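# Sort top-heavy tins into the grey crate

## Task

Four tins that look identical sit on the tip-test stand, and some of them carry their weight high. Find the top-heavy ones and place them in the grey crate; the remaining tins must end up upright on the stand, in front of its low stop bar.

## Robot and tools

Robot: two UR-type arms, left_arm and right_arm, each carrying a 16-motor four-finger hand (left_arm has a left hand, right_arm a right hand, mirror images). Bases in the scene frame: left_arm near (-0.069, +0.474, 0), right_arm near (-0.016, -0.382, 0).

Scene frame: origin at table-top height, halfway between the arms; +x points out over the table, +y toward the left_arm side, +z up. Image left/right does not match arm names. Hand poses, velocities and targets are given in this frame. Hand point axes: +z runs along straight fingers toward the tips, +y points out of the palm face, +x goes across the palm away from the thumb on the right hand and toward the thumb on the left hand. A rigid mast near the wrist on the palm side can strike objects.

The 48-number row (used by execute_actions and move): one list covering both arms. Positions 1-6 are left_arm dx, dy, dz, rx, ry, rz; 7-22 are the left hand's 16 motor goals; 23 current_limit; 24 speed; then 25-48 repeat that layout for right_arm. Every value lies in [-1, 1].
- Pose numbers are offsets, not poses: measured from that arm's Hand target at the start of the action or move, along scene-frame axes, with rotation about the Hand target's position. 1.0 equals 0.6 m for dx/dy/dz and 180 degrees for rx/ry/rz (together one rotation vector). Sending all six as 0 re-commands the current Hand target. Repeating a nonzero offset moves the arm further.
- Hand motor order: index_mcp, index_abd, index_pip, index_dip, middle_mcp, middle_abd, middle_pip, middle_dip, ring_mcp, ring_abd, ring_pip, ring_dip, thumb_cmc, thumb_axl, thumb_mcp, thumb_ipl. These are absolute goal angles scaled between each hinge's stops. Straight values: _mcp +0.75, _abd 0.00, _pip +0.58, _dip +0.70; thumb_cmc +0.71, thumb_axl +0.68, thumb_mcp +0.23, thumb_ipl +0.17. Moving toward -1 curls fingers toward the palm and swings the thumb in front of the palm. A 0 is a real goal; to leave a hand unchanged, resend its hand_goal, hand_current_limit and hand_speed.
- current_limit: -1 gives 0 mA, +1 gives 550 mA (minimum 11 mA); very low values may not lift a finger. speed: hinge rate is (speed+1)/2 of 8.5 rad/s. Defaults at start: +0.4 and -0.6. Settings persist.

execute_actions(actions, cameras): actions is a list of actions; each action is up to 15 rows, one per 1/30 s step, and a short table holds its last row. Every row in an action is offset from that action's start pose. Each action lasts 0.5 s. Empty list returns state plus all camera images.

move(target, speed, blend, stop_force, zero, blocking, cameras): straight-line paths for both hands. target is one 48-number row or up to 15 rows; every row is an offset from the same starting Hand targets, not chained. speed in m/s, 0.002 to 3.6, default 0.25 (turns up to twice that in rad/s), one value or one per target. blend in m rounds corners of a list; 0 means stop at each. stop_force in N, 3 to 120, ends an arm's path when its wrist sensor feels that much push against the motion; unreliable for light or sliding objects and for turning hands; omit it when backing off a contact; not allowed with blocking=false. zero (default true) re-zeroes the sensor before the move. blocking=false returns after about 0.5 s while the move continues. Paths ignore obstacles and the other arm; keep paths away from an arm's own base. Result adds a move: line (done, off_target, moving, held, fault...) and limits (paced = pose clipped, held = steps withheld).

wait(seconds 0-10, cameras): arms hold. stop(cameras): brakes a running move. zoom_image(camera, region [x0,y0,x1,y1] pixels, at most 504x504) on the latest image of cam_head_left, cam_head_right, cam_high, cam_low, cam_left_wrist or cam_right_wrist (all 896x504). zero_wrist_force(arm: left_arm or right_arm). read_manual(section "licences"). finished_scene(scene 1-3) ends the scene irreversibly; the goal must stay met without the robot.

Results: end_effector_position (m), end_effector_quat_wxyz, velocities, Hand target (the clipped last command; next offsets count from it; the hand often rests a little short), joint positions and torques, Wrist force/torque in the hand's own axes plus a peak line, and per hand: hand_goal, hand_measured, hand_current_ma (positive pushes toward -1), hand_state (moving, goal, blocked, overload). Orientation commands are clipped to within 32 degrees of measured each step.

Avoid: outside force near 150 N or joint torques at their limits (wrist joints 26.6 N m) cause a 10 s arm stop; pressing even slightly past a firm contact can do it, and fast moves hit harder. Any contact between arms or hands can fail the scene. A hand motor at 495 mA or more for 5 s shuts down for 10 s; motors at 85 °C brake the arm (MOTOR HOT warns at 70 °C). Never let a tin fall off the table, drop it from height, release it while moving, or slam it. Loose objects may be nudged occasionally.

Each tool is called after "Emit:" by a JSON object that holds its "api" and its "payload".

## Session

Emit:
{"api": "execute_actions", "payload": {"actions": [], "cameras": ["cam_head_left", "cam_high"]}}

Emit:
{"api": "zoom_image", "payload": {"camera": "cam_head_left", "region": [430, 200, 670, 350]}}

Emit:
{"api": "zoom_image", "payload": {"camera": "cam_head_left", "region": [440, 324, 640, 504]}}

Scene clock: 0.00 s.
left_arm: end_effector_position=(+0.4575, +0.5904, +0.3366) hand_goal=(+0.754, +0.000, +0.576, +0.696, +0.754, +0.000, +0.576, +0.696, +0.754, +0.000, +0.576, +0.696, +0.714, +0.678, +0.226, +0.168) hand_measured=(+0.754, +0.000, +0.576, +0.696, +0.754, +0.000, +0.576, +0.696, +0.754, +0.000, +0.576, +0.696, +0.714, +0.678, +0.226, +0.168) hand_current_ma=(+0, +0, +0, +0, +0, +0, +0, +0, +0, +0, +0, +0, +0, +0, +0, +0) hand_state=(goal, goal, goal, goal, goal, goal, goal, goal, goal, goal, goal, goal, goal, goal, goal, goal) hand_current_limit=0.40 hand_speed=-0.60 end_effector_quat_wxyz=(+0.084, +0.674, -0.734, -0.015) | right_arm: end_effector_position=(+0.2995, -0.5646, +0.1313) hand_goal=(+0.754, +0.000, +0.576, +0.696, +0.754, +0.000, +0.576, +0.696, +0.754, +0.000, +0.576, +0.696, +0.714, +0.678, +0.226, +0.168) hand_measured=(+0.754, +0.000, +0.576, +0.696, +0.754, +0.000, +0.576, +0.696, +0.754, +0.000, +0.576, +0.696, +0.714, +0.678, +0.226, +0.168) hand_current_ma=(+0, +0, +0, +0, +0, +0, +0, +0, +0, +0, +0, +0, +0, +0, +0, +0) hand_state=(goal, goal, goal, goal, goal, goal, goal, goal, goal, goal, goal, goal, goal, goal, goal, goal) hand_current_limit=0.40 hand_speed=-0.60 end_effector_quat_wxyz=(+0.086, -0.369, +0.923, -0.066)
Joint positions: left_arm=[3.594 -1.953 -1.165 -1.764 1.548 -2.619] | right_arm=[-1.064 -1.672 2.307 -2.368 -1.424 2.946]
Joint velocities: within noise
Joint torques (N m): no reading
Motor temperatures (°C): left_arm=[34 38 30 34 35 42] | right_arm=[28 29 33 38 36 35]
Wrist force (N): no reading
Wrist torque (N m): no reading
Wrist force, peak (N): no reading
Hand target: left_arm +0.4575, +0.5904, +0.3366; +0.084, +0.674, -0.734, -0.015 | right_arm +0.2995, -0.5646, +0.1313; +0.086, -0.369, +0.923, -0.066
Images, in order (width x height): cam_head_left 896x504, cam_high 896x504.

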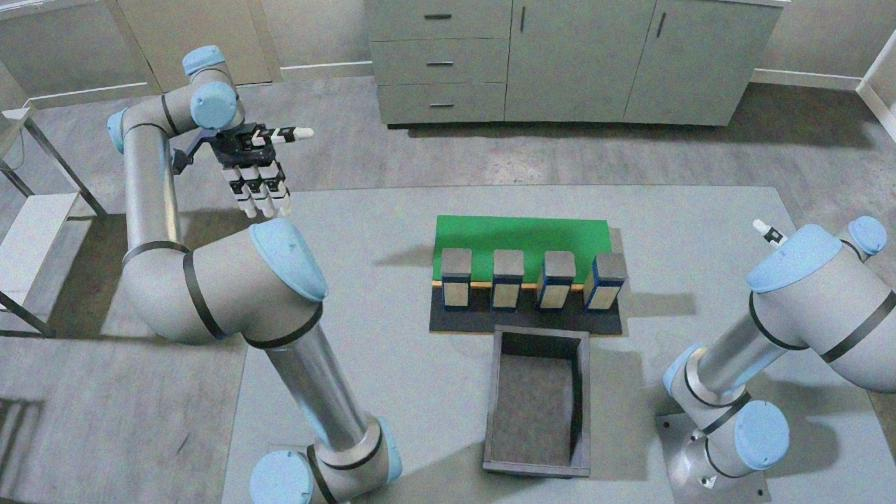

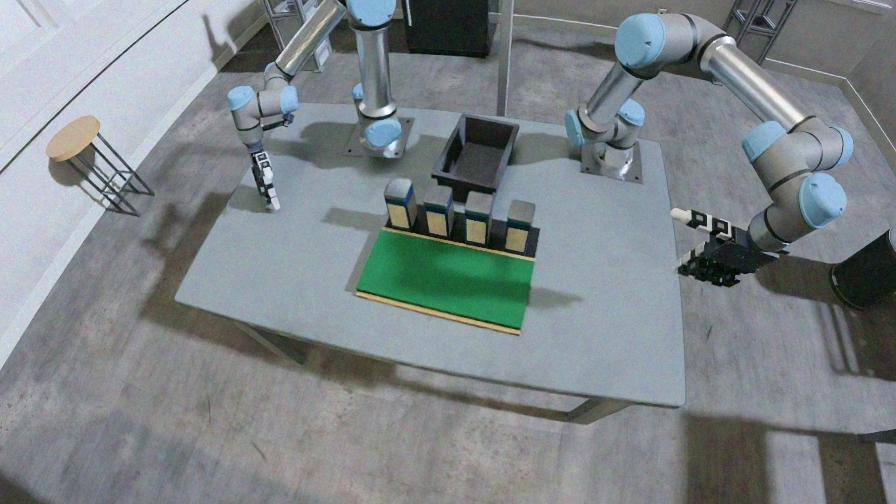

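Scaled by 2.100 from the camera's 896x504 image, which has a finer 1280x720 frame.

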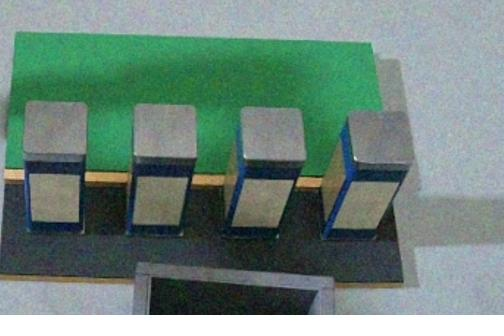

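Scaled by 2.520 from the camera's 896x504 image, which has a finer 1280x720 frame.

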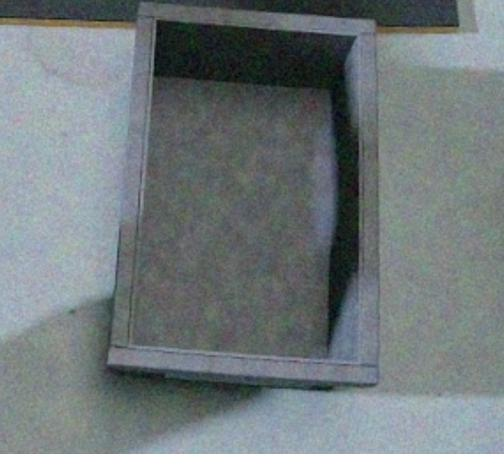

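Emit:
{"api": "move", "payload": {"target": [[0,0,0,0,0,0,0.754,0,0.576,0.696,0.754,0,0.576,0.696,0.754,0,0.576,0.696,0.714,0.678,0.226,0.168,0.4,-0.6,0,0,0.3812,0,0,0,0.754,0,0.576,0.696,0.754,0,0.576,0.696,0.754,0,0.576,0.696,0.714,0.678,0.226,0.168,0.4,-0.6],[0,0,0,0,0,0,0.754,0,0.576,0.696,0.754,0,0.576,0.696,0.754,0,0.576,0.696,0.714,0.678,0.226,0.168,0.4,-0.6,0.1425,0.441,0.4145,-0.0739,-0.1087,0.1486,0.754,0,0.576,0.696,0.754,0,0.576,0.696,0.754,0,0.576,0.696,0.714,0.678,0.226,0.168,0.4,-0.6],[0,0,0,0,0,0,0.754,0,0.576,0.696,0.754,0,0.576,0.696,0.754,0,0.576,0.696,0.714,0.678,0.226,0.168,0.4,-0.6,0.1438,0.6538,0.3812,-0.1109,-0.1630,0.2229,0.137,0,0.576,0.696,0.137,0,0.576,0.696,0.137,0,0.576,0.696,-0.571,0.678,-0.09,0.168,0.4,-0.6]], "speed": [0.25,0.35,0.3], "blend": [0.03,0.04,0], "cameras": ["cam_head_left"]}}

Scene clock: 64.57 s.
left_arm: end_effector_position=(+0.4575, +0.5904, +0.3366) hand_goal=(+0.754, +0.000, +0.576, +0.696, +0.754, +0.000, +0.576, +0.696, +0.754, +0.000, +0.576, +0.696, +0.714, +0.678, +0.226, +0.168) hand_measured=(+0.754, +0.000, +0.576, +0.696, +0.754, +0.000, +0.576, +0.696, +0.754, +0.000, +0.576, +0.696, +0.714, +0.678, +0.224, +0.168) hand_current_ma=(-1, +0, +0, +0, -1, +0, +0, +0, -1, +0, +0, +0, +0, +0, -3, +0) hand_state=(goal, goal, goal, goal, goal, goal, goal, goal, goal, goal, goal, goal, goal, goal, goal, goal) hand_current_limit=0.40 hand_speed=-0.60 end_effector_quat_wxyz=(+0.084, +0.674, -0.734, -0.015) | right_arm: end_effector_position=(+0.3858, -0.1724, +0.3600) hand_goal=(+0.138, +0.000, +0.576, +0.696, +0.138, +0.000, +0.576, +0.696, +0.138, +0.000, +0.576, +0.696, -0.570, +0.678, -0.090, +0.168) hand_measured=(+0.138, +0.000, +0.576, +0.696, +0.138, +0.000, +0.576, +0.696, +0.138, +0.000, +0.576, +0.696, -0.568, +0.678, -0.090, +0.168) hand_current_ma=(+2, +0, +1, +0, +2, +0, +1, +0, +2, +0, +1, +0, +5, -2, +0, -1) hand_state=(goal, goal, goal, goal, goal, goal, goal, goal, goal, goal, goal, goal, goal, goal, goal, goal) hand_current_limit=0.40 hand_speed=-0.60 end_effector_quat_wxyz=(+0.265, -0.639, +0.667, -0.276)
Joint positions: left_arm=[3.594 -1.953 -1.165 -1.764 1.548 -2.619] | right_arm=[0.138 -1.884 2.023 -2.482 -1.73 3.304]
Joint torques (N m): left_arm=[-0.74 39.64 26.1 1.93 -0.13 -0.07] | right_arm=[6.16 -1.31 -34.84 -4.32 -2.04 1.63]
Wrist force (N): left_arm=[-0.1 -0.2 -0.1] | right_arm=[-0.3 0.9 0.2]
Wrist torque (N m): left_arm=[-0.03 0.01 0.00] | right_arm=[0.10 -0.06 -0.11]
Wrist force, peak (N): left_arm=[0.1 -0.4 0.0] | right_arm=[-1.4 1.2 0.6]
Hand target: left_arm +0.4575, +0.5904, +0.3366; +0.084, +0.674, -0.734, -0.015 | right_arm +0.3858, -0.1724, +0.3600; -0.265, +0.639, -0.667, +0.276
Off the commanded pose: left_arm 0.000 m, 0 deg | right_arm 0.000 m, 0 deg.
move: done
Images, in order (width x height): cam_head_left 896x504.

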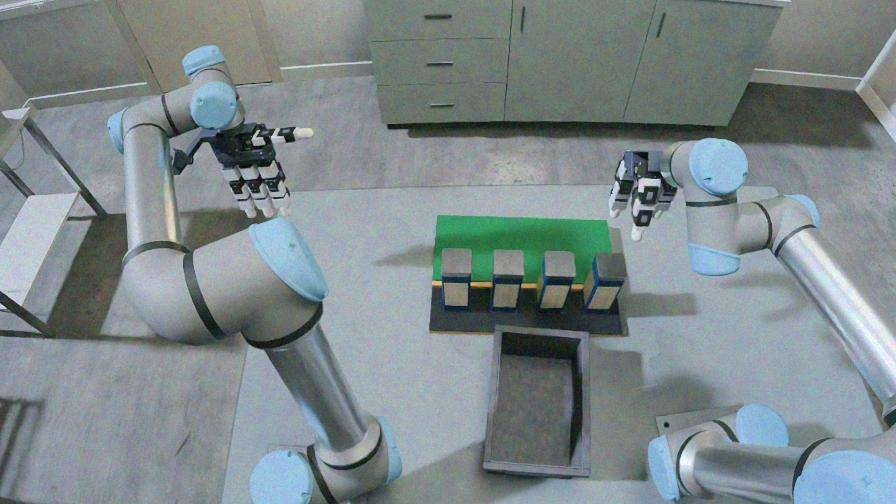

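Emit:
{"api": "move", "payload": {"target": [0,0,0,0,0,0,0.754,0,0.576,0.696,0.754,0,0.576,0.696,0.754,0,0.576,0.696,0.714,0.678,0.226,0.168,0.4,-0.6,0,0,-0.3417,0,0,0,0.137,0,0.576,0.696,0.137,0,0.576,0.696,0.137,0,0.576,0.696,-0.571,0.678,-0.09,0.168,0.4,-0.6], "speed": 0.17}}

Emit:
{"api": "zero_wrist_force", "payload": {"arm": "right_arm"}}

Emit:
{"api": "move", "payload": {"target": [0,0,0,0,0,0,0.754,0,0.576,0.696,0.754,0,0.576,0.696,0.754,0,0.576,0.696,0.714,0.678,0.226,0.168,0.4,-0.6,0.055,-0.0022,0,0,0,0,0.137,0,0.576,0.696,0.137,0,0.576,0.696,0.137,0,0.576,0.696,-0.571,0.678,-0.09,0.168,0.4,-0.6], "speed": 0.04}}

Emit:
{"api": "move", "payload": {"target": [0,0,0,0,0,0,0.754,0,0.576,0.696,0.754,0,0.576,0.696,0.754,0,0.576,0.696,0.714,0.678,0.226,0.168,0.4,-0.6,0.015,-0.0006,0,0,0,0,0.137,0,0.576,0.696,0.137,0,0.576,0.696,0.137,0,0.576,0.696,-0.571,0.678,-0.09,0.168,0.4,-0.6], "speed": 0.04}}

Emit:
{"api": "move", "payload": {"target": [0,0,0,0,0,0,0.754,0,0.576,0.696,0.754,0,0.576,0.696,0.754,0,0.576,0.696,0.714,0.678,0.226,0.168,0.4,-0.6,0.015,-0.0006,0,0,0,0,0.137,0,0.576,0.696,0.137,0,0.576,0.696,0.137,0,0.576,0.696,-0.571,0.678,-0.09,0.168,0.4,-0.6], "speed": 0.04, "cameras": ["cam_low"]}}

Emit:
{"api": "zoom_image", "payload": {"camera": "cam_low", "region": [360, 180, 620, 360]}}

Emit:
{"api": "move", "payload": {"target": [[0,0,0,0,0,0,0.754,0,0.576,0.696,0.754,0,0.576,0.696,0.754,0,0.576,0.696,0.714,0.678,0.226,0.168,0.4,-0.6,-0.085,0.0034,0,0,0,0,0.137,0,0.576,0.696,0.137,0,0.576,0.696,0.137,0,0.576,0.696,-0.571,0.678,-0.09,0.168,0.4,-0.6],[0,0,0,0,0,0,0.754,0,0.576,0.696,0.754,0,0.576,0.696,0.754,0,0.576,0.696,0.714,0.678,0.226,0.168,0.4,-0.6,-0.085,0.0034,0.2,0,0,0,0.137,0,0.576,0.696,0.137,0,0.576,0.696,0.137,0,0.576,0.696,-0.571,0.678,-0.09,0.168,0.4,-0.6],[0,0,0,0,0,0,0.754,0,0.576,0.696,0.754,0,0.576,0.696,0.754,0,0.576,0.696,0.714,0.678,0.226,0.168,0.4,-0.6,-0.0763,0.1924,0.2,0,0,0,0.137,0,0.576,0.696,0.137,0,0.576,0.696,0.137,0,0.576,0.696,-0.571,0.678,-0.09,0.168,0.4,-0.6],[0,0,0,0,0,0,0.754,0,0.576,0.696,0.754,0,0.576,0.696,0.754,0,0.576,0.696,0.714,0.678,0.226,0.168,0.4,-0.6,-0.0763,0.1924,0,0,0,0,0.137,0,0.576,0.696,0.137,0,0.576,0.696,0.137,0,0.576,0.696,-0.571,0.678,-0.09,0.168,0.4,-0.6]], "speed": [0.04,0.15,0.15,0.15], "blend": [0,0.02,0,0]}}

Emit:
{"api": "zero_wrist_force", "payload": {"arm": "right_arm"}}

Emit:
{"api": "move", "payload": {"target": [0,0,0,0,0,0,0.754,0,0.576,0.696,0.754,0,0.576,0.696,0.754,0,0.576,0.696,0.714,0.678,0.226,0.168,0.4,-0.6,0.055,-0.0022,0,0,0,0,0.137,0,0.576,0.696,0.137,0,0.576,0.696,0.137,0,0.576,0.696,-0.571,0.678,-0.09,0.168,0.4,-0.6], "speed": 0.04}}

Emit:
{"api": "move", "payload": {"target": [0,0,0,0,0,0,0.754,0,0.576,0.696,0.754,0,0.576,0.696,0.754,0,0.576,0.696,0.714,0.678,0.226,0.168,0.4,-0.6,0.015,-0.0006,0,0,0,0,0.137,0,0.576,0.696,0.137,0,0.576,0.696,0.137,0,0.576,0.696,-0.571,0.678,-0.09,0.168,0.4,-0.6], "speed": 0.04}}

Emit:
{"api": "move", "payload": {"target": [0,0,0,0,0,0,0.754,0,0.576,0.696,0.754,0,0.576,0.696,0.754,0,0.576,0.696,0.714,0.678,0.226,0.168,0.4,-0.6,0.015,-0.0006,0,0,0,0,0.137,0,0.576,0.696,0.137,0,0.576,0.696,0.137,0,0.576,0.696,-0.571,0.678,-0.09,0.168,0.4,-0.6], "speed": 0.04, "cameras": ["cam_low"]}}

Emit:
{"api": "zoom_image", "payload": {"camera": "cam_low", "region": [360, 180, 620, 360]}}

Scene clock: 107.77 s.
left_arm: end_effector_position=(+0.4575, +0.5904, +0.3366) hand_goal=(+0.754, +0.000, +0.576, +0.696, +0.754, +0.000, +0.576, +0.696, +0.754, +0.000, +0.576, +0.696, +0.714, +0.678, +0.226, +0.168) hand_measured=(+0.754, +0.000, +0.576, +0.696, +0.754, +0.000, +0.576, +0.696, +0.754, +0.000, +0.576, +0.696, +0.714, +0.678, +0.224, +0.168) hand_current_ma=(-1, +0, +0, +0, -1, +0, +0, +0, -1, +0, +0, +0, +0, +0, -3, +0) hand_state=(goal, goal, goal, goal, goal, goal, goal, goal, goal, goal, goal, goal, goal, goal, goal, goal) hand_current_limit=0.40 hand_speed=-0.60 end_effector_quat_wxyz=(+0.084, +0.674, -0.734, -0.015) | right_arm: end_effector_position=(+0.3858, -0.1724, +0.1550) hand_goal=(+0.138, +0.000, +0.576, +0.696, +0.138, +0.000, +0.576, +0.696, +0.138, +0.000, +0.576, +0.696, -0.570, +0.678, -0.090, +0.168) hand_measured=(+0.138, +0.000, +0.576, +0.696, +0.138, +0.000, +0.576, +0.696, +0.138, +0.000, +0.576, +0.696, -0.568, +0.678, -0.090, +0.168) hand_current_ma=(+2, +0, +1, +0, +2, +0, +1, +0, +2, +0, +1, +0, +5, -2, +0, -1) hand_state=(goal, goal, goal, goal, goal, goal, goal, goal, goal, goal, goal, goal, goal, goal, goal, goal) hand_current_limit=0.40 hand_speed=-0.60 end_effector_quat_wxyz=(+0.265, -0.639, +0.667, -0.276)
Joint positions: left_arm=[3.594 -1.953 -1.165 -1.764 1.548 -2.619] | right_arm=[0.138 -1.613 2.406 -3.136 -1.73 3.304]
Joint torques (N m): left_arm=[0.16 39.84 26.37 1.97 -0.19 -0.09] | right_arm=[6.85 -6.34 -6.26 -4.46 -2.08 -1.42]
Wrist force (N): left_arm=[0.0 -0.1 0.0] | right_arm=[-0.1 0.6 0.6]
Wrist torque (N m): left_arm=[-0.02 0.00 0.00] | right_arm=[0.03 -0.12 -0.10]
Wrist force, peak (N): left_arm=[0.1 -0.4 0.1] | right_arm=[-0.3 1.8 1.1]
Hand target: left_arm +0.4575, +0.5904, +0.3366; +0.084, +0.674, -0.734, -0.015 | right_arm +0.3858, -0.1724, +0.1550; -0.265, +0.639, -0.667, +0.276
Off the commanded pose: left_arm 0.000 m, 0 deg | right_arm 0.000 m, 0 deg.
move: done

Wrist force sensor zeroed.

Scene clock: 109.03 s.
left_arm: end_effector_position=(+0.4575, +0.5904, +0.3366) hand_goal=(+0.754, +0.000, +0.576, +0.696, +0.754, +0.000, +0.576, +0.696, +0.754, +0.000, +0.576, +0.696, +0.714, +0.678, +0.226, +0.168) hand_measured=(+0.754, +0.000, +0.576, +0.696, +0.754, +0.000, +0.576, +0.696, +0.754, +0.000, +0.576, +0.696, +0.714, +0.678, +0.224, +0.168) hand_current_ma=(-1, +0, +0, +0, -1, +0, +0, +0, -1, +0, +0, +0, +0, +0, -3, +0) hand_state=(goal, goal, goal, goal, goal, goal, goal, goal, goal, goal, goal, goal, goal, goal, goal, goal) hand_current_limit=0.40 hand_speed=-0.60 end_effector_quat_wxyz=(+0.084, +0.674, -0.734, -0.015) | right_arm: end_effector_position=(+0.4187, -0.1737, +0.1550) hand_goal=(+0.138, +0.000, +0.576, +0.696, +0.138, +0.000, +0.576, +0.696, +0.138, +0.000, +0.576, +0.696, -0.570, +0.678, -0.090, +0.168) hand_measured=(+0.138, +0.000, +0.576, +0.696, +0.138, +0.000, +0.576, +0.696, +0.138, +0.000, +0.576, +0.696, -0.568, +0.678, -0.086, +0.168) hand_current_ma=(+1, +0, +1, +0, +1, +0, +1, +0, +2, +0, +1, +0, +5, -2, +13, -1) hand_state=(goal, goal, goal, goal, goal, goal, goal, goal, goal, goal, goal, goal, goal, goal, goal, goal) hand_current_limit=0.40 hand_speed=-0.60 end_effector_quat_wxyz=(+0.265, -0.639, +0.667, -0.276)
Joint positions: left_arm=[3.594 -1.953 -1.165 -1.764 1.548 -2.619] | right_arm=[0.117 -1.542 2.336 -3.14 -1.716 3.289]
Joint torques (N m): left_arm=[-0.29 39.82 25.93 2.01 -0.08 -0.15] | right_arm=[-7.67 -9.21 -30.52 -4.36 1.91 -1.59]
Wrist force (N, zeroed by zero_wrist_force on right_arm): left_arm=[0.0 -0.1 0.1] | right_arm=[0.3 0.3 -0.9]
Wrist torque (N m, zeroed by zero_wrist_force on right_arm): left_arm=[-0.01 0.00 0.00] | right_arm=[0.05 -0.03 0.13]
Wrist force, peak (N, zeroed by zero_wrist_force on right_arm): left_arm=[0.1 -0.1 0.3] | right_arm=[-0.2 0.4 -1.4]
Hand target: left_arm +0.4575, +0.5904, +0.3366; +0.084, +0.674, -0.734, -0.015 | right_arm +0.4188, -0.1737, +0.1550; -0.265, +0.639, -0.667, +0.276
Off the commanded pose: left_arm 0.000 m, 0 deg | right_arm 0.000 m, 0 deg.
move: done

Scene clock: 109.83 s.
left_arm: end_effector_position=(+0.4575, +0.5904, +0.3366) hand_goal=(+0.754, +0.000, +0.576, +0.696, +0.754, +0.000, +0.576, +0.696, +0.754, +0.000, +0.576, +0.696, +0.714, +0.678, +0.226, +0.168) hand_measured=(+0.754, +0.000, +0.576, +0.696, +0.754, +0.000, +0.576, +0.696, +0.754, +0.000, +0.576, +0.696, +0.714, +0.678, +0.224, +0.168) hand_current_ma=(-1, +0, +0, +0, -1, +0, +0, +0, -1, +0, +0, +0, +0, +0, -3, +0) hand_state=(goal, goal, goal, goal, goal, goal, goal, goal, goal, goal, goal, goal, goal, goal, goal, goal) hand_current_limit=0.40 hand_speed=-0.60 end_effector_quat_wxyz=(+0.084, +0.674, -0.734, -0.015) | right_arm: end_effector_position=(+0.4277, -0.1740, +0.1550) hand_goal=(+0.138, +0.000, +0.576, +0.696, +0.138, +0.000, +0.576, +0.696, +0.138, +0.000, +0.576, +0.696, -0.570, +0.678, -0.090, +0.168) hand_measured=(+0.138, +0.000, +0.576, +0.696, +0.138, +0.000, +0.576, +0.696, +0.138, +0.000, +0.576, +0.696, -0.568, +0.678, -0.086, +0.168) hand_current_ma=(+1, +0, +1, +0, +1, +0, +1, +0, +2, +0, +1, +0, +5, -2, +13, -1) hand_state=(goal, goal, goal, goal, goal, goal, goal, goal, goal, goal, goal, goal, goal, goal, goal, goal) hand_current_limit=0.40 hand_speed=-0.60 end_effector_quat_wxyz=(+0.265, -0.639, +0.667, -0.276)
Joint positions: left_arm=[3.594 -1.953 -1.165 -1.764 1.548 -2.619] | right_arm=[0.112 -1.524 2.317 -3.14 -1.712 3.285]
Joint torques (N m): left_arm=[-0.29 39.37 26.2 2.02 -0.2 -0.12] | right_arm=[-7.36 -9.15 -29.84 -0.76 1.92 -1.6]
Wrist force (N, zeroed by zero_wrist_force on right_arm): left_arm=[0.1 -0.1 0.1] | right_arm=[0.0 0.1 -1.0]
Wrist torque (N m, zeroed by zero_wrist_force on right_arm): left_arm=[-0.02 -0.02 0.02] | right_arm=[0.05 0.00 0.10]
Wrist force, peak (N, zeroed by zero_wrist_force on right_arm): left_arm=[0.0 -0.3 -0.1] | right_arm=[0.0 0.4 -1.4]
Hand target: left_arm +0.4575, +0.5904, +0.3366; +0.084, +0.674, -0.734, -0.015 | right_arm +0.4278, -0.1740, +0.1550; -0.265, +0.639, -0.667, +0.276
Off the commanded pose: left_arm 0.000 m, 0 deg | right_arm 0.000 m, 0 deg.
move: done

Scene clock: 110.63 s.
left_arm: end_effector_position=(+0.4575, +0.5904, +0.3366) hand_goal=(+0.754, +0.000, +0.576, +0.696, +0.754, +0.000, +0.576, +0.696, +0.754, +0.000, +0.576, +0.696, +0.714, +0.678, +0.226, +0.168) hand_measured=(+0.754, +0.000, +0.576, +0.696, +0.754, +0.000, +0.576, +0.696, +0.754, +0.000, +0.576, +0.696, +0.714, +0.678, +0.224, +0.168) hand_current_ma=(-1, +0, +0, +0, -1, +0, +0, +0, -1, +0, +0, +0, +0, +0, -3, +0) hand_state=(goal, goal, goal, goal, goal, goal, goal, goal, goal, goal, goal, goal, goal, goal, goal, goal) hand_current_limit=0.40 hand_speed=-0.60 end_effector_quat_wxyz=(+0.084, +0.674, -0.734, -0.015) | right_arm: end_effector_position=(+0.4367, -0.1744, +0.1550) hand_goal=(+0.138, +0.000, +0.576, +0.696, +0.138, +0.000, +0.576, +0.696, +0.138, +0.000, +0.576, +0.696, -0.570, +0.678, -0.090, +0.168) hand_measured=(+0.138, +0.000, +0.576, +0.696, +0.138, +0.000, +0.576, +0.696, +0.138, +0.000, +0.576, +0.696, -0.568, +0.678, -0.084, +0.170) hand_current_ma=(+1, +0, +1, +0, +1, +0, +1, +0, +2, +0, +1, +0, +5, -2, +23, +7) hand_state=(goal, goal, goal, goal, goal, goal, goal, goal, goal, goal, goal, goal, goal, goal, goal, goal) hand_current_limit=0.40 hand_speed=-0.60 end_effector_quat_wxyz=(+0.265, -0.639, +0.667, -0.276)
Joint positions: left_arm=[3.594 -1.953 -1.165 -1.764 1.548 -2.619] | right_arm=[0.107 -1.505 2.297 -3.139 -1.709 3.282]
Joint torques (N m): left_arm=[0.42 38.79 26.15 2.06 -0.14 -0.05] | right_arm=[-7.08 -11.27 -29.89 -0.63 1.82 -1.6]
Wrist force (N, zeroed by zero_wrist_force on right_arm): left_arm=[-0.1 -0.1 -0.2] | right_arm=[-0.1 -0.2 -1.5]
Wrist torque (N m, zeroed by zero_wrist_force on right_arm): left_arm=[0.00 0.01 -0.01] | right_arm=[0.01 0.02 0.09]
Wrist force, peak (N, zeroed by zero_wrist_force on right_arm): left_arm=[-0.1 -0.1 0.3] | right_arm=[-0.1 -0.2 -1.5]
Hand target: left_arm +0.4575, +0.5904, +0.3366; +0.084, +0.674, -0.734, -0.015 | right_arm +0.4368, -0.1744, +0.1550; -0.265, +0.639, -0.667, +0.276
Off the commanded pose: left_arm 0.000 m, 0 deg | right_arm 0.000 m, 0 deg.
move: done
Images, in order (width x height): cam_low 896x504.

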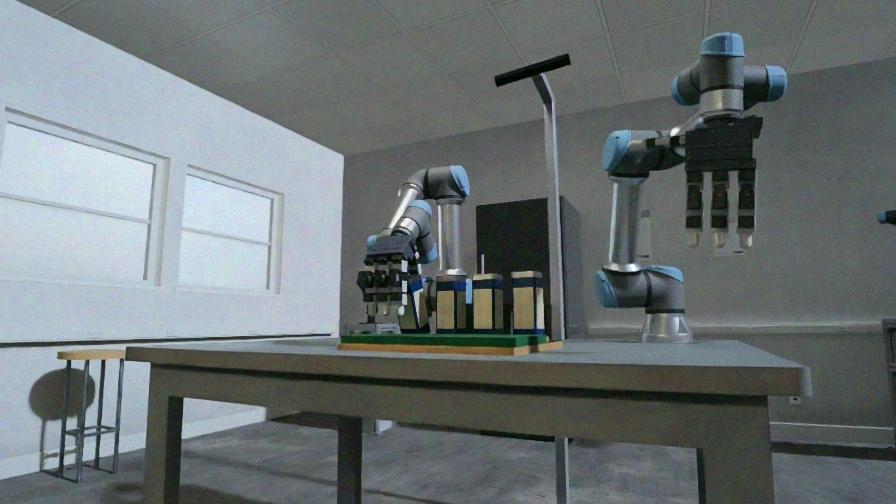

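Scaled by 1.938 from the camera's 896x504 image, which has a finer 1280x720 frame.

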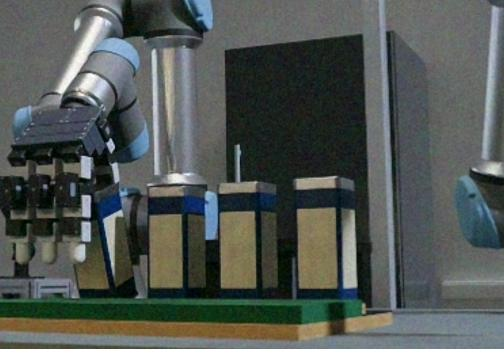

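Scene clock: 115.63 s.
left_arm: end_effector_position=(+0.4575, +0.5904, +0.3366) hand_goal=(+0.754, +0.000, +0.576, +0.696, +0.754, +0.000, +0.576, +0.696, +0.754, +0.000, +0.576, +0.696, +0.714, +0.678, +0.226, +0.168) hand_measured=(+0.754, +0.000, +0.576, +0.696, +0.754, +0.000, +0.576, +0.696, +0.754, +0.000, +0.576, +0.696, +0.714, +0.678, +0.224, +0.168) hand_current_ma=(-1, +0, +0, +0, -1, +0, +0, +0, -1, +0, +0, +0, +0, +0, -3, +0) hand_state=(goal, goal, goal, goal, goal, goal, goal, goal, goal, goal, goal, goal, goal, goal, goal, goal) hand_current_limit=0.40 hand_speed=-0.60 end_effector_quat_wxyz=(+0.084, +0.674, -0.734, -0.015) | right_arm: end_effector_position=(+0.3910, -0.0590, +0.1550) hand_goal=(+0.138, +0.000, +0.576, +0.696, +0.138, +0.000, +0.576, +0.696, +0.138, +0.000, +0.576, +0.696, -0.570, +0.678, -0.090, +0.168) hand_measured=(+0.138, +0.000, +0.576, +0.696, +0.138, +0.000, +0.576, +0.696, +0.138, +0.000, +0.576, +0.696, -0.568, +0.678, -0.090, +0.170) hand_current_ma=(+1, +0, +1, +0, +1, +0, +1, +0, +1, +0, +1, +0, +5, -2, +2, +5) hand_state=(goal, goal, goal, goal, goal, goal, goal, goal, goal, goal, goal, goal, goal, goal, goal, goal) hand_current_limit=0.40 hand_speed=-0.60 end_effector_quat_wxyz=(+0.265, -0.639, +0.667, -0.276)
Joint positions: left_arm=[3.594 -1.953 -1.165 -1.764 1.548 -2.619] | right_arm=[0.425 -1.448 2.216 -3.056 -1.926 3.522]
Joint torques (N m): left_arm=[0.09 39.52 26.13 2.19 -0.36 -0.11] | right_arm=[6.69 -13.8 -6.74 -4.4 1.44 -1.54]
Wrist force (N, zeroed by zero_wrist_force on right_arm): left_arm=[0.0 -0.3 0.1] | right_arm=[0.2 0.1 -0.2]
Wrist torque (N m, zeroed by zero_wrist_force on right_arm): left_arm=[-0.04 0.00 0.01] | right_arm=[0.02 0.00 0.06]
Wrist force, peak (N, zeroed by zero_wrist_force on right_arm): left_arm=[-0.1 -0.3 0.1] | right_arm=[-0.1 1.7 0.1]
Hand target: left_arm +0.4575, +0.5904, +0.3366; +0.084, +0.674, -0.734, -0.015 | right_arm +0.3910, -0.0590, +0.1550; -0.265, +0.639, -0.667, +0.276
Off the commanded pose: left_arm 0.000 m, 0 deg | right_arm 0.000 m, 0 deg.
move: done

Wrist force sensor zeroed.

Scene clock: 116.87 s.
left_arm: end_effector_position=(+0.4575, +0.5904, +0.3366) hand_goal=(+0.754, +0.000, +0.576, +0.696, +0.754, +0.000, +0.576, +0.696, +0.754, +0.000, +0.576, +0.696, +0.714, +0.678, +0.226, +0.168) hand_measured=(+0.754, +0.000, +0.576, +0.696, +0.754, +0.000, +0.576, +0.696, +0.754, +0.000, +0.576, +0.696, +0.714, +0.678, +0.224, +0.168) hand_current_ma=(-1, +0, +0, +0, -1, +0, +0, +0, -1, +0, +0, +0, +0, +0, -3, +0) hand_state=(goal, goal, goal, goal, goal, goal, goal, goal, goal, goal, goal, goal, goal, goal, goal, goal) hand_current_limit=0.40 hand_speed=-0.60 end_effector_quat_wxyz=(+0.084, +0.674, -0.734, -0.015) | right_arm: end_effector_position=(+0.4239, -0.0603, +0.1550) hand_goal=(+0.138, +0.000, +0.576, +0.696, +0.138, +0.000, +0.576, +0.696, +0.138, +0.000, +0.576, +0.696, -0.570, +0.678, -0.090, +0.168) hand_measured=(+0.138, +0.000, +0.576, +0.696, +0.138, +0.000, +0.576, +0.696, +0.138, +0.000, +0.576, +0.696, -0.568, +0.678, -0.086, +0.170) hand_current_ma=(+1, +0, +1, +0, +1, +0, +1, +0, +1, +0, +1, +0, +5, -2, +11, +5) hand_state=(goal, goal, goal, goal, goal, goal, goal, goal, goal, goal, goal, goal, goal, goal, goal, goal) hand_current_limit=0.40 hand_speed=-0.60 end_effector_quat_wxyz=(+0.265, -0.639, +0.667, -0.276)
Joint positions: left_arm=[3.594 -1.953 -1.165 -1.764 1.548 -2.619] | right_arm=[0.388 -1.395 2.154 -3.057 -1.901 3.492]
Joint torques (N m): left_arm=[-0.03 39.52 26.13 2.02 -0.32 -0.24] | right_arm=[-6.36 -16.22 -29.36 -0.67 1.57 -1.63]
Wrist force (N, zeroed by zero_wrist_force on right_arm): left_arm=[0.2 0.0 0.0] | right_arm=[0.0 0.2 0.1]
Wrist torque (N m, zeroed by zero_wrist_force on right_arm): left_arm=[0.00 -0.03 0.02] | right_arm=[-0.02 -0.01 0.06]
Wrist force, peak (N, zeroed by zero_wrist_force on right_arm): left_arm=[0.1 -0.3 0.0] | right_arm=[-0.1 0.2 -1.3]
Hand target: left_arm +0.4575, +0.5904, +0.3366; +0.084, +0.674, -0.734, -0.015 | right_arm +0.4240, -0.0603, +0.1550; -0.265, +0.639, -0.667, +0.276
Off the commanded pose: left_arm 0.000 m, 0 deg | right_arm 0.000 m, 0 deg.
move: done

Scene clock: 117.67 s.
left_arm: end_effector_position=(+0.4575, +0.5904, +0.3366) hand_goal=(+0.754, +0.000, +0.576, +0.696, +0.754, +0.000, +0.576, +0.696, +0.754, +0.000, +0.576, +0.696, +0.714, +0.678, +0.226, +0.168) hand_measured=(+0.754, +0.000, +0.576, +0.696, +0.754, +0.000, +0.576, +0.696, +0.754, +0.000, +0.576, +0.696, +0.714, +0.678, +0.224, +0.168) hand_current_ma=(-1, +0, +0, +0, -1, +0, +0, +0, -1, +0, +0, +0, +0, +0, -3, +0) hand_state=(goal, goal, goal, goal, goal, goal, goal, goal, goal, goal, goal, goal, goal, goal, goal, goal) hand_current_limit=0.40 hand_speed=-0.60 end_effector_quat_wxyz=(+0.084, +0.674, -0.734, -0.015) | right_arm: end_effector_position=(+0.4329, -0.0606, +0.1550) hand_goal=(+0.138, +0.000, +0.576, +0.696, +0.138, +0.000, +0.576, +0.696, +0.138, +0.000, +0.576, +0.696, -0.570, +0.678, -0.090, +0.168) hand_measured=(+0.138, +0.000, +0.576, +0.696, +0.138, +0.000, +0.576, +0.696, +0.138, +0.000, +0.576, +0.696, -0.568, +0.678, -0.088, +0.170) hand_current_ma=(+1, +0, +1, +0, +1, +0, +1, +0, +1, +0, +1, +0, +5, -2, +4, +5) hand_state=(goal, goal, goal, goal, goal, goal, goal, goal, goal, goal, goal, goal, goal, goal, goal, goal) hand_current_limit=0.40 hand_speed=-0.60 end_effector_quat_wxyz=(+0.265, -0.639, +0.667, -0.276)
Joint positions: left_arm=[3.594 -1.953 -1.165 -1.764 1.548 -2.619] | right_arm=[0.378 -1.381 2.136 -3.056 -1.895 3.485]
Joint torques (N m): left_arm=[0.41 39.84 26.36 2.04 -0.46 -0.09] | right_arm=[-7.81 -16.91 -30.37 -0.67 1.75 -1.54]
Wrist force (N, zeroed by zero_wrist_force on right_arm): left_arm=[0.1 -0.1 0.0] | right_arm=[-0.1 0.3 0.0]
Wrist torque (N m, zeroed by zero_wrist_force on right_arm): left_arm=[-0.02 -0.01 0.01] | right_arm=[0.03 0.00 0.06]
Wrist force, peak (N, zeroed by zero_wrist_force on right_arm): left_arm=[0.0 -0.3 0.1] | right_arm=[0.0 0.7 -0.2]
Hand target: left_arm +0.4575, +0.5904, +0.3366; +0.084, +0.674, -0.734, -0.015 | right_arm +0.4330, -0.0606, +0.1550; -0.265, +0.639, -0.667, +0.276
Off the commanded pose: left_arm 0.000 m, 0 deg | right_arm 0.000 m, 0 deg.
move: done

Scene clock: 118.47 s.
left_arm: end_effector_position=(+0.4575, +0.5904, +0.3366) hand_goal=(+0.754, +0.000, +0.576, +0.696, +0.754, +0.000, +0.576, +0.696, +0.754, +0.000, +0.576, +0.696, +0.714, +0.678, +0.226, +0.168) hand_measured=(+0.754, +0.000, +0.576, +0.696, +0.754, +0.000, +0.576, +0.696, +0.754, +0.000, +0.576, +0.696, +0.714, +0.678, +0.224, +0.168) hand_current_ma=(-1, +0, +0, +0, -1, +0, +0, +0, -1, +0, +0, +0, +0, +0, -3, +0) hand_state=(goal, goal, goal, goal, goal, goal, goal, goal, goal, goal, goal, goal, goal, goal, goal, goal) hand_current_limit=0.40 hand_speed=-0.60 end_effector_quat_wxyz=(+0.084, +0.674, -0.734, -0.015) | right_arm: end_effector_position=(+0.4419, -0.0610, +0.1550) hand_goal=(+0.138, +0.000, +0.576, +0.696, +0.138, +0.000, +0.576, +0.696, +0.138, +0.000, +0.576, +0.696, -0.570, +0.678, -0.090, +0.168) hand_measured=(+0.140, +0.000, +0.576, +0.696, +0.138, +0.000, +0.576, +0.696, +0.138, +0.000, +0.576, +0.696, -0.568, +0.678, -0.090, +0.170) hand_current_ma=(+4, +0, +1, +0, +1, +0, +1, +0, +1, +0, +1, +0, +5, -2, +2, +5) hand_state=(goal, goal, goal, goal, goal, goal, goal, goal, goal, goal, goal, goal, goal, goal, goal, goal) hand_current_limit=0.40 hand_speed=-0.60 end_effector_quat_wxyz=(+0.265, -0.639, +0.667, -0.276)
Joint positions: left_arm=[3.594 -1.953 -1.165 -1.764 1.548 -2.619] | right_arm=[0.369 -1.366 2.118 -3.054 -1.889 3.478]
Joint torques (N m): left_arm=[0.14 39.1 26.42 2.09 -0.27 -0.07] | right_arm=[-7.76 -17.65 -30.26 -0.59 1.78 -1.68]
Wrist force (N, zeroed by zero_wrist_force on right_arm): left_arm=[0.1 0.0 0.0] | right_arm=[-0.1 0.1 0.3]
Wrist torque (N m, zeroed by zero_wrist_force on right_arm): left_arm=[0.01 -0.01 0.01] | right_arm=[0.03 0.01 0.05]
Wrist force, peak (N, zeroed by zero_wrist_force on right_arm): left_arm=[0.0 -0.2 -0.2] | right_arm=[-0.5 -0.5 1.0]
Hand target: left_arm +0.4575, +0.5904, +0.3366; +0.084, +0.674, -0.734, -0.015 | right_arm +0.4420, -0.0610, +0.1550; -0.265, +0.639, -0.667, +0.276
Off the commanded pose: left_arm 0.000 m, 0 deg | right_arm 0.000 m, 0 deg.
move: done
Images, in order (width x height): cam_low 896x504.

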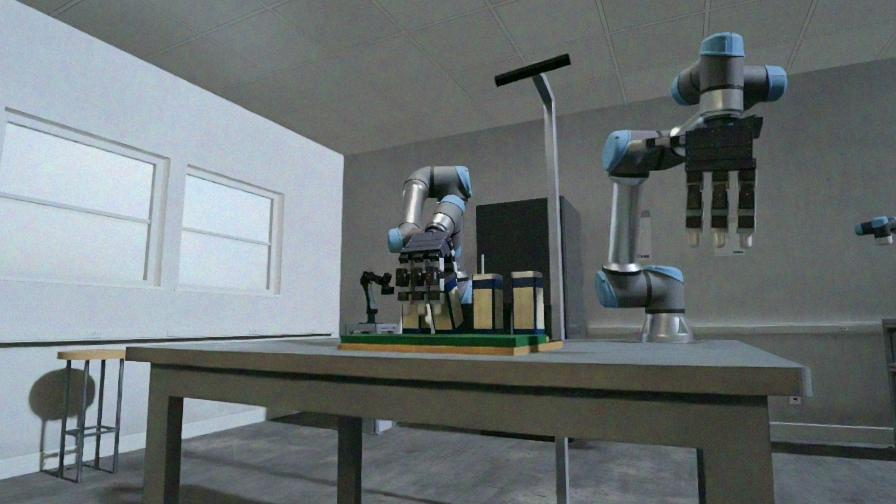

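Scaled by 1.938 from the camera's 896x504 image, which has a finer 1280x720 frame.

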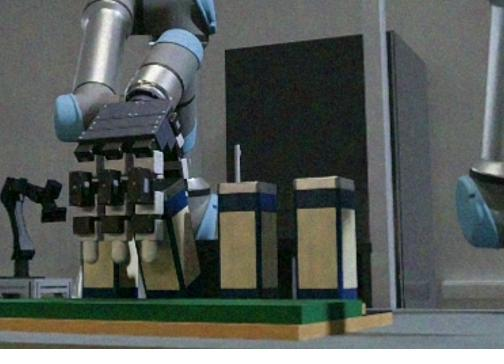

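Emit:
{"api": "move", "payload": {"target": [[0,0,0,0,0,0,0.754,0,0.576,0.696,0.754,0,0.576,0.696,0.754,0,0.576,0.696,0.714,0.678,0.226,0.168,0.4,-0.6,-0.085,0.0034,0,0,0,0,0.137,0,0.576,0.696,0.137,0,0.576,0.696,0.137,0,0.576,0.696,-0.571,0.678,-0.09,0.168,0.4,-0.6],[0,0,0,0,0,0,0.754,0,0.576,0.696,0.754,0,0.576,0.696,0.754,0,0.576,0.696,0.714,0.678,0.226,0.168,0.4,-0.6,-0.085,0.0034,0.2,0,0,0,0.137,0,0.576,0.696,0.137,0,0.576,0.696,0.137,0,0.576,0.696,-0.571,0.678,-0.09,0.168,0.4,-0.6],[0,0,0,0,0,0,0.754,0,0.576,0.696,0.754,0,0.576,0.696,0.754,0,0.576,0.696,0.714,0.678,0.226,0.168,0.4,-0.6,-0.0772,0.1841,0.2,0,0,0,0.137,0,0.576,0.696,0.137,0,0.576,0.696,0.137,0,0.576,0.696,-0.571,0.678,-0.09,0.168,0.4,-0.6],[0,0,0,0,0,0,0.754,0,0.576,0.696,0.754,0,0.576,0.696,0.754,0,0.576,0.696,0.714,0.678,0.226,0.168,0.4,-0.6,-0.0772,0.1841,0,0,0,0,0.137,0,0.576,0.696,0.137,0,0.576,0.696,0.137,0,0.576,0.696,-0.571,0.678,-0.09,0.168,0.4,-0.6]], "speed": [0.04, 0.15, 0.15, 0.15], "blend": [0, 0.02, 0, 0], "cameras": ["cam_head_left"]}}

Emit:
{"api": "zero_wrist_force", "payload": {"arm": "right_arm"}}

Emit:
{"api": "move", "payload": {"target": [0,0,0,0,0,0,0.754,0,0.576,0.696,0.754,0,0.576,0.696,0.754,0,0.576,0.696,0.714,0.678,0.226,0.168,0.4,-0.6,0.055,-0.0022,0,0,0,0,0.137,0,0.576,0.696,0.137,0,0.576,0.696,0.137,0,0.576,0.696,-0.571,0.678,-0.09,0.168,0.4,-0.6], "speed": 0.04}}

Emit:
{"api": "move", "payload": {"target": [0,0,0,0,0,0,0.754,0,0.576,0.696,0.754,0,0.576,0.696,0.754,0,0.576,0.696,0.714,0.678,0.226,0.168,0.4,-0.6,0.015,-0.0006,0,0,0,0,0.137,0,0.576,0.696,0.137,0,0.576,0.696,0.137,0,0.576,0.696,-0.571,0.678,-0.09,0.168,0.4,-0.6], "speed": 0.04}}

Emit:
{"api": "move", "payload": {"target": [0,0,0,0,0,0,0.754,0,0.576,0.696,0.754,0,0.576,0.696,0.754,0,0.576,0.696,0.714,0.678,0.226,0.168,0.4,-0.6,0.015,-0.0006,0,0,0,0,0.137,0,0.576,0.696,0.137,0,0.576,0.696,0.137,0,0.576,0.696,-0.571,0.678,-0.09,0.168,0.4,-0.6], "speed": 0.04}}

Scene clock: 159.73 s.
left_arm: end_effector_position=(+0.4575, +0.5904, +0.3366) hand_goal=(+0.754, +0.000, +0.576, +0.696, +0.754, +0.000, +0.576, +0.696, +0.754, +0.000, +0.576, +0.696, +0.714, +0.678, +0.226, +0.168) hand_measured=(+0.754, +0.000, +0.576, +0.696, +0.754, +0.000, +0.576, +0.696, +0.754, +0.000, +0.576, +0.696, +0.714, +0.678, +0.224, +0.168) hand_current_ma=(-1, +0, +0, +0, -1, +0, +0, +0, -1, +0, +0, +0, +0, +0, -3, +0) hand_state=(goal, goal, goal, goal, goal, goal, goal, goal, goal, goal, goal, goal, goal, goal, goal, goal) hand_current_limit=0.40 hand_speed=-0.60 end_effector_quat_wxyz=(+0.084, +0.674, -0.734, -0.015) | right_arm: end_effector_position=(+0.3957, +0.0494, +0.1551) hand_goal=(+0.138, +0.000, +0.576, +0.696, +0.138, +0.000, +0.576, +0.696, +0.138, +0.000, +0.576, +0.696, -0.570, +0.678, -0.090, +0.168) hand_measured=(+0.138, +0.000, +0.576, +0.696, +0.138, +0.000, +0.576, +0.696, +0.138, +0.000, +0.576, +0.696, -0.568, +0.678, -0.090, +0.170) hand_current_ma=(+2, +0, +1, +0, +1, +0, +1, +0, +1, +0, +1, +0, +5, -2, +2, +5) hand_state=(goal, goal, goal, goal, goal, goal, goal, goal, goal, goal, goal, goal, goal, goal, goal, goal) hand_current_limit=0.40 hand_speed=-0.60 end_effector_quat_wxyz=(+0.265, -0.639, +0.667, -0.276)
Joint positions: left_arm=[3.594 -1.953 -1.165 -1.764 1.548 -2.619] | right_arm=[0.621 -1.286 1.988 -2.922 -2.05 3.688]
Joint torques (N m): left_arm=[-0.22 39.33 26.4 2.1 -0.43 -0.1] | right_arm=[6.35 -21.9 -7.43 -4.38 1.44 -1.52]
Wrist force (N, zeroed by zero_wrist_force on right_arm): left_arm=[0.1 -0.3 0.0] | right_arm=[-0.2 0.2 -0.2]
Wrist torque (N m, zeroed by zero_wrist_force on right_arm): left_arm=[-0.04 -0.02 0.02] | right_arm=[0.04 0.03 0.01]
Wrist force, peak (N, zeroed by zero_wrist_force on right_arm): left_arm=[-0.2 -0.4 0.1] | right_arm=[0.2 1.6 0.3]
Hand target: left_arm +0.4575, +0.5904, +0.3366; +0.084, +0.674, -0.734, -0.015 | right_arm +0.3957, +0.0495, +0.1550; -0.265, +0.639, -0.667, +0.276
Off the commanded pose: left_arm 0.000 m, 0 deg | right_arm 0.000 m, 0 deg.
move: done
Images, in order (width x height): cam_head_left 896x504.

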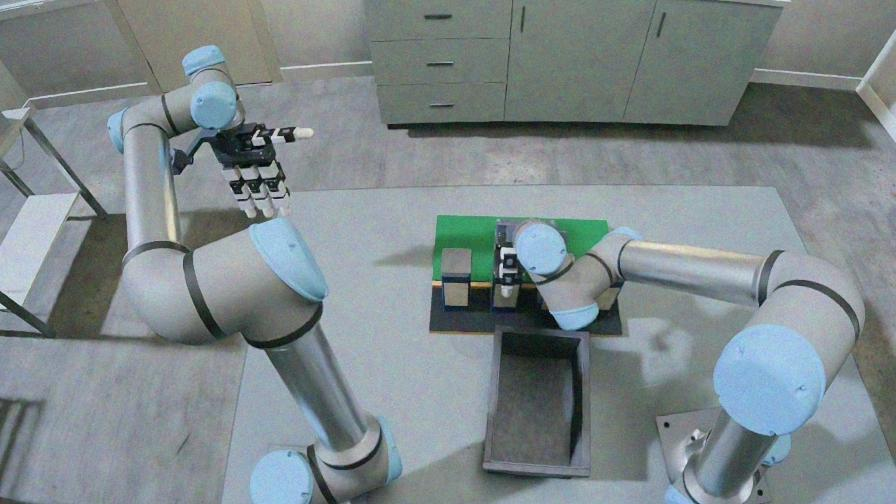

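Wrist force sensor zeroed.

Scene clock: 160.97 s.
left_arm: end_effector_position=(+0.4575, +0.5904, +0.3366) hand_goal=(+0.754, +0.000, +0.576, +0.696, +0.754, +0.000, +0.576, +0.696, +0.754, +0.000, +0.576, +0.696, +0.714, +0.678, +0.226, +0.168) hand_measured=(+0.754, +0.000, +0.576, +0.696, +0.754, +0.000, +0.576, +0.696, +0.754, +0.000, +0.576, +0.696, +0.714, +0.678, +0.224, +0.168) hand_current_ma=(-1, +0, +0, +0, -1, +0, +0, +0, -1, +0, +0, +0, +0, +0, -3, +0) hand_state=(goal, goal, goal, goal, goal, goal, goal, goal, goal, goal, goal, goal, goal, goal, goal, goal) hand_current_limit=0.40 hand_speed=-0.60 end_effector_quat_wxyz=(+0.084, +0.674, -0.734, -0.015) | right_arm: end_effector_position=(+0.4286, +0.0481, +0.1550) hand_goal=(+0.138, +0.000, +0.576, +0.696, +0.138, +0.000, +0.576, +0.696, +0.138, +0.000, +0.576, +0.696, -0.570, +0.678, -0.090, +0.168) hand_measured=(+0.138, +0.000, +0.576, +0.696, +0.138, +0.000, +0.576, +0.696, +0.138, +0.000, +0.576, +0.696, -0.568, +0.678, -0.086, +0.170) hand_current_ma=(+1, +0, +1, +0, +1, +0, +1, +0, +1, +0, +1, +0, +5, -2, +12, +5) hand_state=(goal, goal, goal, goal, goal, goal, goal, goal, goal, goal, goal, goal, goal, goal, goal, goal) hand_current_limit=0.40 hand_speed=-0.60 end_effector_quat_wxyz=(+0.265, -0.639, +0.667, -0.276)
Joint positions: left_arm=[3.594 -1.953 -1.165 -1.764 1.548 -2.619] | right_arm=[0.58 -1.243 1.931 -2.925 -2.025 3.651]
Joint torques (N m): left_arm=[0.36 39.46 26.32 2.1 -0.51 -0.04] | right_arm=[-7.69 -23.28 -30.55 -1.26 1.41 -1.6]
Wrist force (N, zeroed by zero_wrist_force on right_arm): left_arm=[-0.1 -0.1 0.1] | right_arm=[0.0 0.1 -0.1]
Wrist torque (N m, zeroed by zero_wrist_force on right_arm): left_arm=[-0.02 0.01 0.00] | right_arm=[-0.02 -0.02 0.04]
Wrist force, peak (N, zeroed by zero_wrist_force on right_arm): left_arm=[0.2 -0.2 -0.2] | right_arm=[0.1 -0.1 -1.2]
Hand target: left_arm +0.4575, +0.5904, +0.3366; +0.084, +0.674, -0.734, -0.015 | right_arm +0.4287, +0.0481, +0.1550; -0.265, +0.639, -0.667, +0.276
Off the commanded pose: left_arm 0.000 m, 0 deg | right_arm 0.000 m, 0 deg.
move: done

Scene clock: 161.77 s.
left_arm: end_effector_position=(+0.4575, +0.5904, +0.3366) hand_goal=(+0.754, +0.000, +0.576, +0.696, +0.754, +0.000, +0.576, +0.696, +0.754, +0.000, +0.576, +0.696, +0.714, +0.678, +0.226, +0.168) hand_measured=(+0.754, +0.000, +0.576, +0.696, +0.754, +0.000, +0.576, +0.696, +0.754, +0.000, +0.576, +0.696, +0.714, +0.678, +0.224, +0.168) hand_current_ma=(-1, +0, +0, +0, -1, +0, +0, +0, -1, +0, +0, +0, +0, +0, -3, +0) hand_state=(goal, goal, goal, goal, goal, goal, goal, goal, goal, goal, goal, goal, goal, goal, goal, goal) hand_current_limit=0.40 hand_speed=-0.60 end_effector_quat_wxyz=(+0.084, +0.674, -0.734, -0.015) | right_arm: end_effector_position=(+0.4376, +0.0478, +0.1550) hand_goal=(+0.138, +0.000, +0.576, +0.696, +0.138, +0.000, +0.576, +0.696, +0.138, +0.000, +0.576, +0.696, -0.570, +0.678, -0.090, +0.168) hand_measured=(+0.138, +0.000, +0.576, +0.696, +0.138, +0.000, +0.576, +0.696, +0.138, +0.000, +0.576, +0.696, -0.568, +0.678, -0.088, +0.170) hand_current_ma=(+1, +0, +1, +0, +1, +0, +1, +0, +1, +0, +1, +0, +5, -2, +5, +5) hand_state=(goal, goal, goal, goal, goal, goal, goal, goal, goal, goal, goal, goal, goal, goal, goal, goal) hand_current_limit=0.40 hand_speed=-0.60 end_effector_quat_wxyz=(+0.265, -0.639, +0.667, -0.276)
Joint positions: left_arm=[3.594 -1.953 -1.165 -1.764 1.548 -2.619] | right_arm=[0.569 -1.231 1.915 -2.925 -2.018 3.642]
Joint torques (N m): left_arm=[-0.01 39.74 26.55 2.12 -0.43 -0.09] | right_arm=[-6.71 -23.76 -32.03 -0.6 1.55 -1.76]
Wrist force (N, zeroed by zero_wrist_force on right_arm): left_arm=[0.0 0.1 0.0] | right_arm=[0.2 0.1 0.1]
Wrist torque (N m, zeroed by zero_wrist_force on right_arm): left_arm=[0.01 -0.01 0.00] | right_arm=[-0.02 -0.04 0.05]
Wrist force, peak (N, zeroed by zero_wrist_force on right_arm): left_arm=[0.2 -0.3 0.1] | right_arm=[0.2 -0.3 0.0]
Hand target: left_arm +0.4575, +0.5904, +0.3366; +0.084, +0.674, -0.734, -0.015 | right_arm +0.4377, +0.0478, +0.1550; -0.265, +0.639, -0.667, +0.276
Off the commanded pose: left_arm 0.000 m, 0 deg | right_arm 0.000 m, 0 deg.
move: done

Scene clock: 162.57 s.
left_arm: end_effector_position=(+0.4575, +0.5904, +0.3366) hand_goal=(+0.754, +0.000, +0.576, +0.696, +0.754, +0.000, +0.576, +0.696, +0.754, +0.000, +0.576, +0.696, +0.714, +0.678, +0.226, +0.168) hand_measured=(+0.754, +0.000, +0.576, +0.696, +0.754, +0.000, +0.576, +0.696, +0.754, +0.000, +0.576, +0.696, +0.714, +0.678, +0.224, +0.168) hand_current_ma=(-1, +0, +0, +0, -1, +0, +0, +0, -1, +0, +0, +0, +0, +0, -3, +0) hand_state=(goal, goal, goal, goal, goal, goal, goal, goal, goal, goal, goal, goal, goal, goal, goal, goal) hand_current_limit=0.40 hand_speed=-0.60 end_effector_quat_wxyz=(+0.084, +0.674, -0.734, -0.015) | right_arm: end_effector_position=(+0.4466, +0.0474, +0.1550) hand_goal=(+0.138, +0.000, +0.576, +0.696, +0.138, +0.000, +0.576, +0.696, +0.138, +0.000, +0.576, +0.696, -0.570, +0.678, -0.090, +0.168) hand_measured=(+0.140, +0.000, +0.576, +0.696, +0.138, +0.000, +0.576, +0.696, +0.138, +0.000, +0.576, +0.696, -0.568, +0.678, -0.090, +0.170) hand_current_ma=(+5, +0, +1, +0, +1, +0, +1, +0, +1, +0, +1, +0, +5, -2, +2, +5) hand_state=(moving, goal, goal, goal, goal, goal, goal, goal, goal, goal, goal, goal, goal, goal, goal, goal) hand_current_limit=0.40 hand_speed=-0.60 end_effector_quat_wxyz=(+0.265, -0.639, +0.667, -0.276)
Joint positions: left_arm=[3.594 -1.953 -1.165 -1.764 1.548 -2.619] | right_arm=[0.559 -1.219 1.898 -2.924 -2.012 3.633]
Joint torques (N m): left_arm=[0.02 39.3 27.48 2.2 -0.46 -0.13] | right_arm=[-6.74 -24.04 -31.22 -0.59 1.53 -1.5]
Wrist force (N, zeroed by zero_wrist_force on right_arm): left_arm=[0.1 -0.1 -0.2] | right_arm=[-0.2 -0.5 0.5]
Wrist torque (N m, zeroed by zero_wrist_force on right_arm): left_arm=[0.00 -0.01 0.01] | right_arm=[-0.06 0.01 0.02]
Wrist force, peak (N, zeroed by zero_wrist_force on right_arm): left_arm=[0.0 -0.3 0.2] | right_arm=[-0.1 -1.0 1.1]
Hand target: left_arm +0.4575, +0.5904, +0.3366; +0.084, +0.674, -0.734, -0.015 | right_arm +0.4467, +0.0474, +0.1550; -0.265, +0.639, -0.667, +0.276
Off the commanded pose: left_arm 0.000 m, 0 deg | right_arm 0.000 m, 0 deg.
move: done


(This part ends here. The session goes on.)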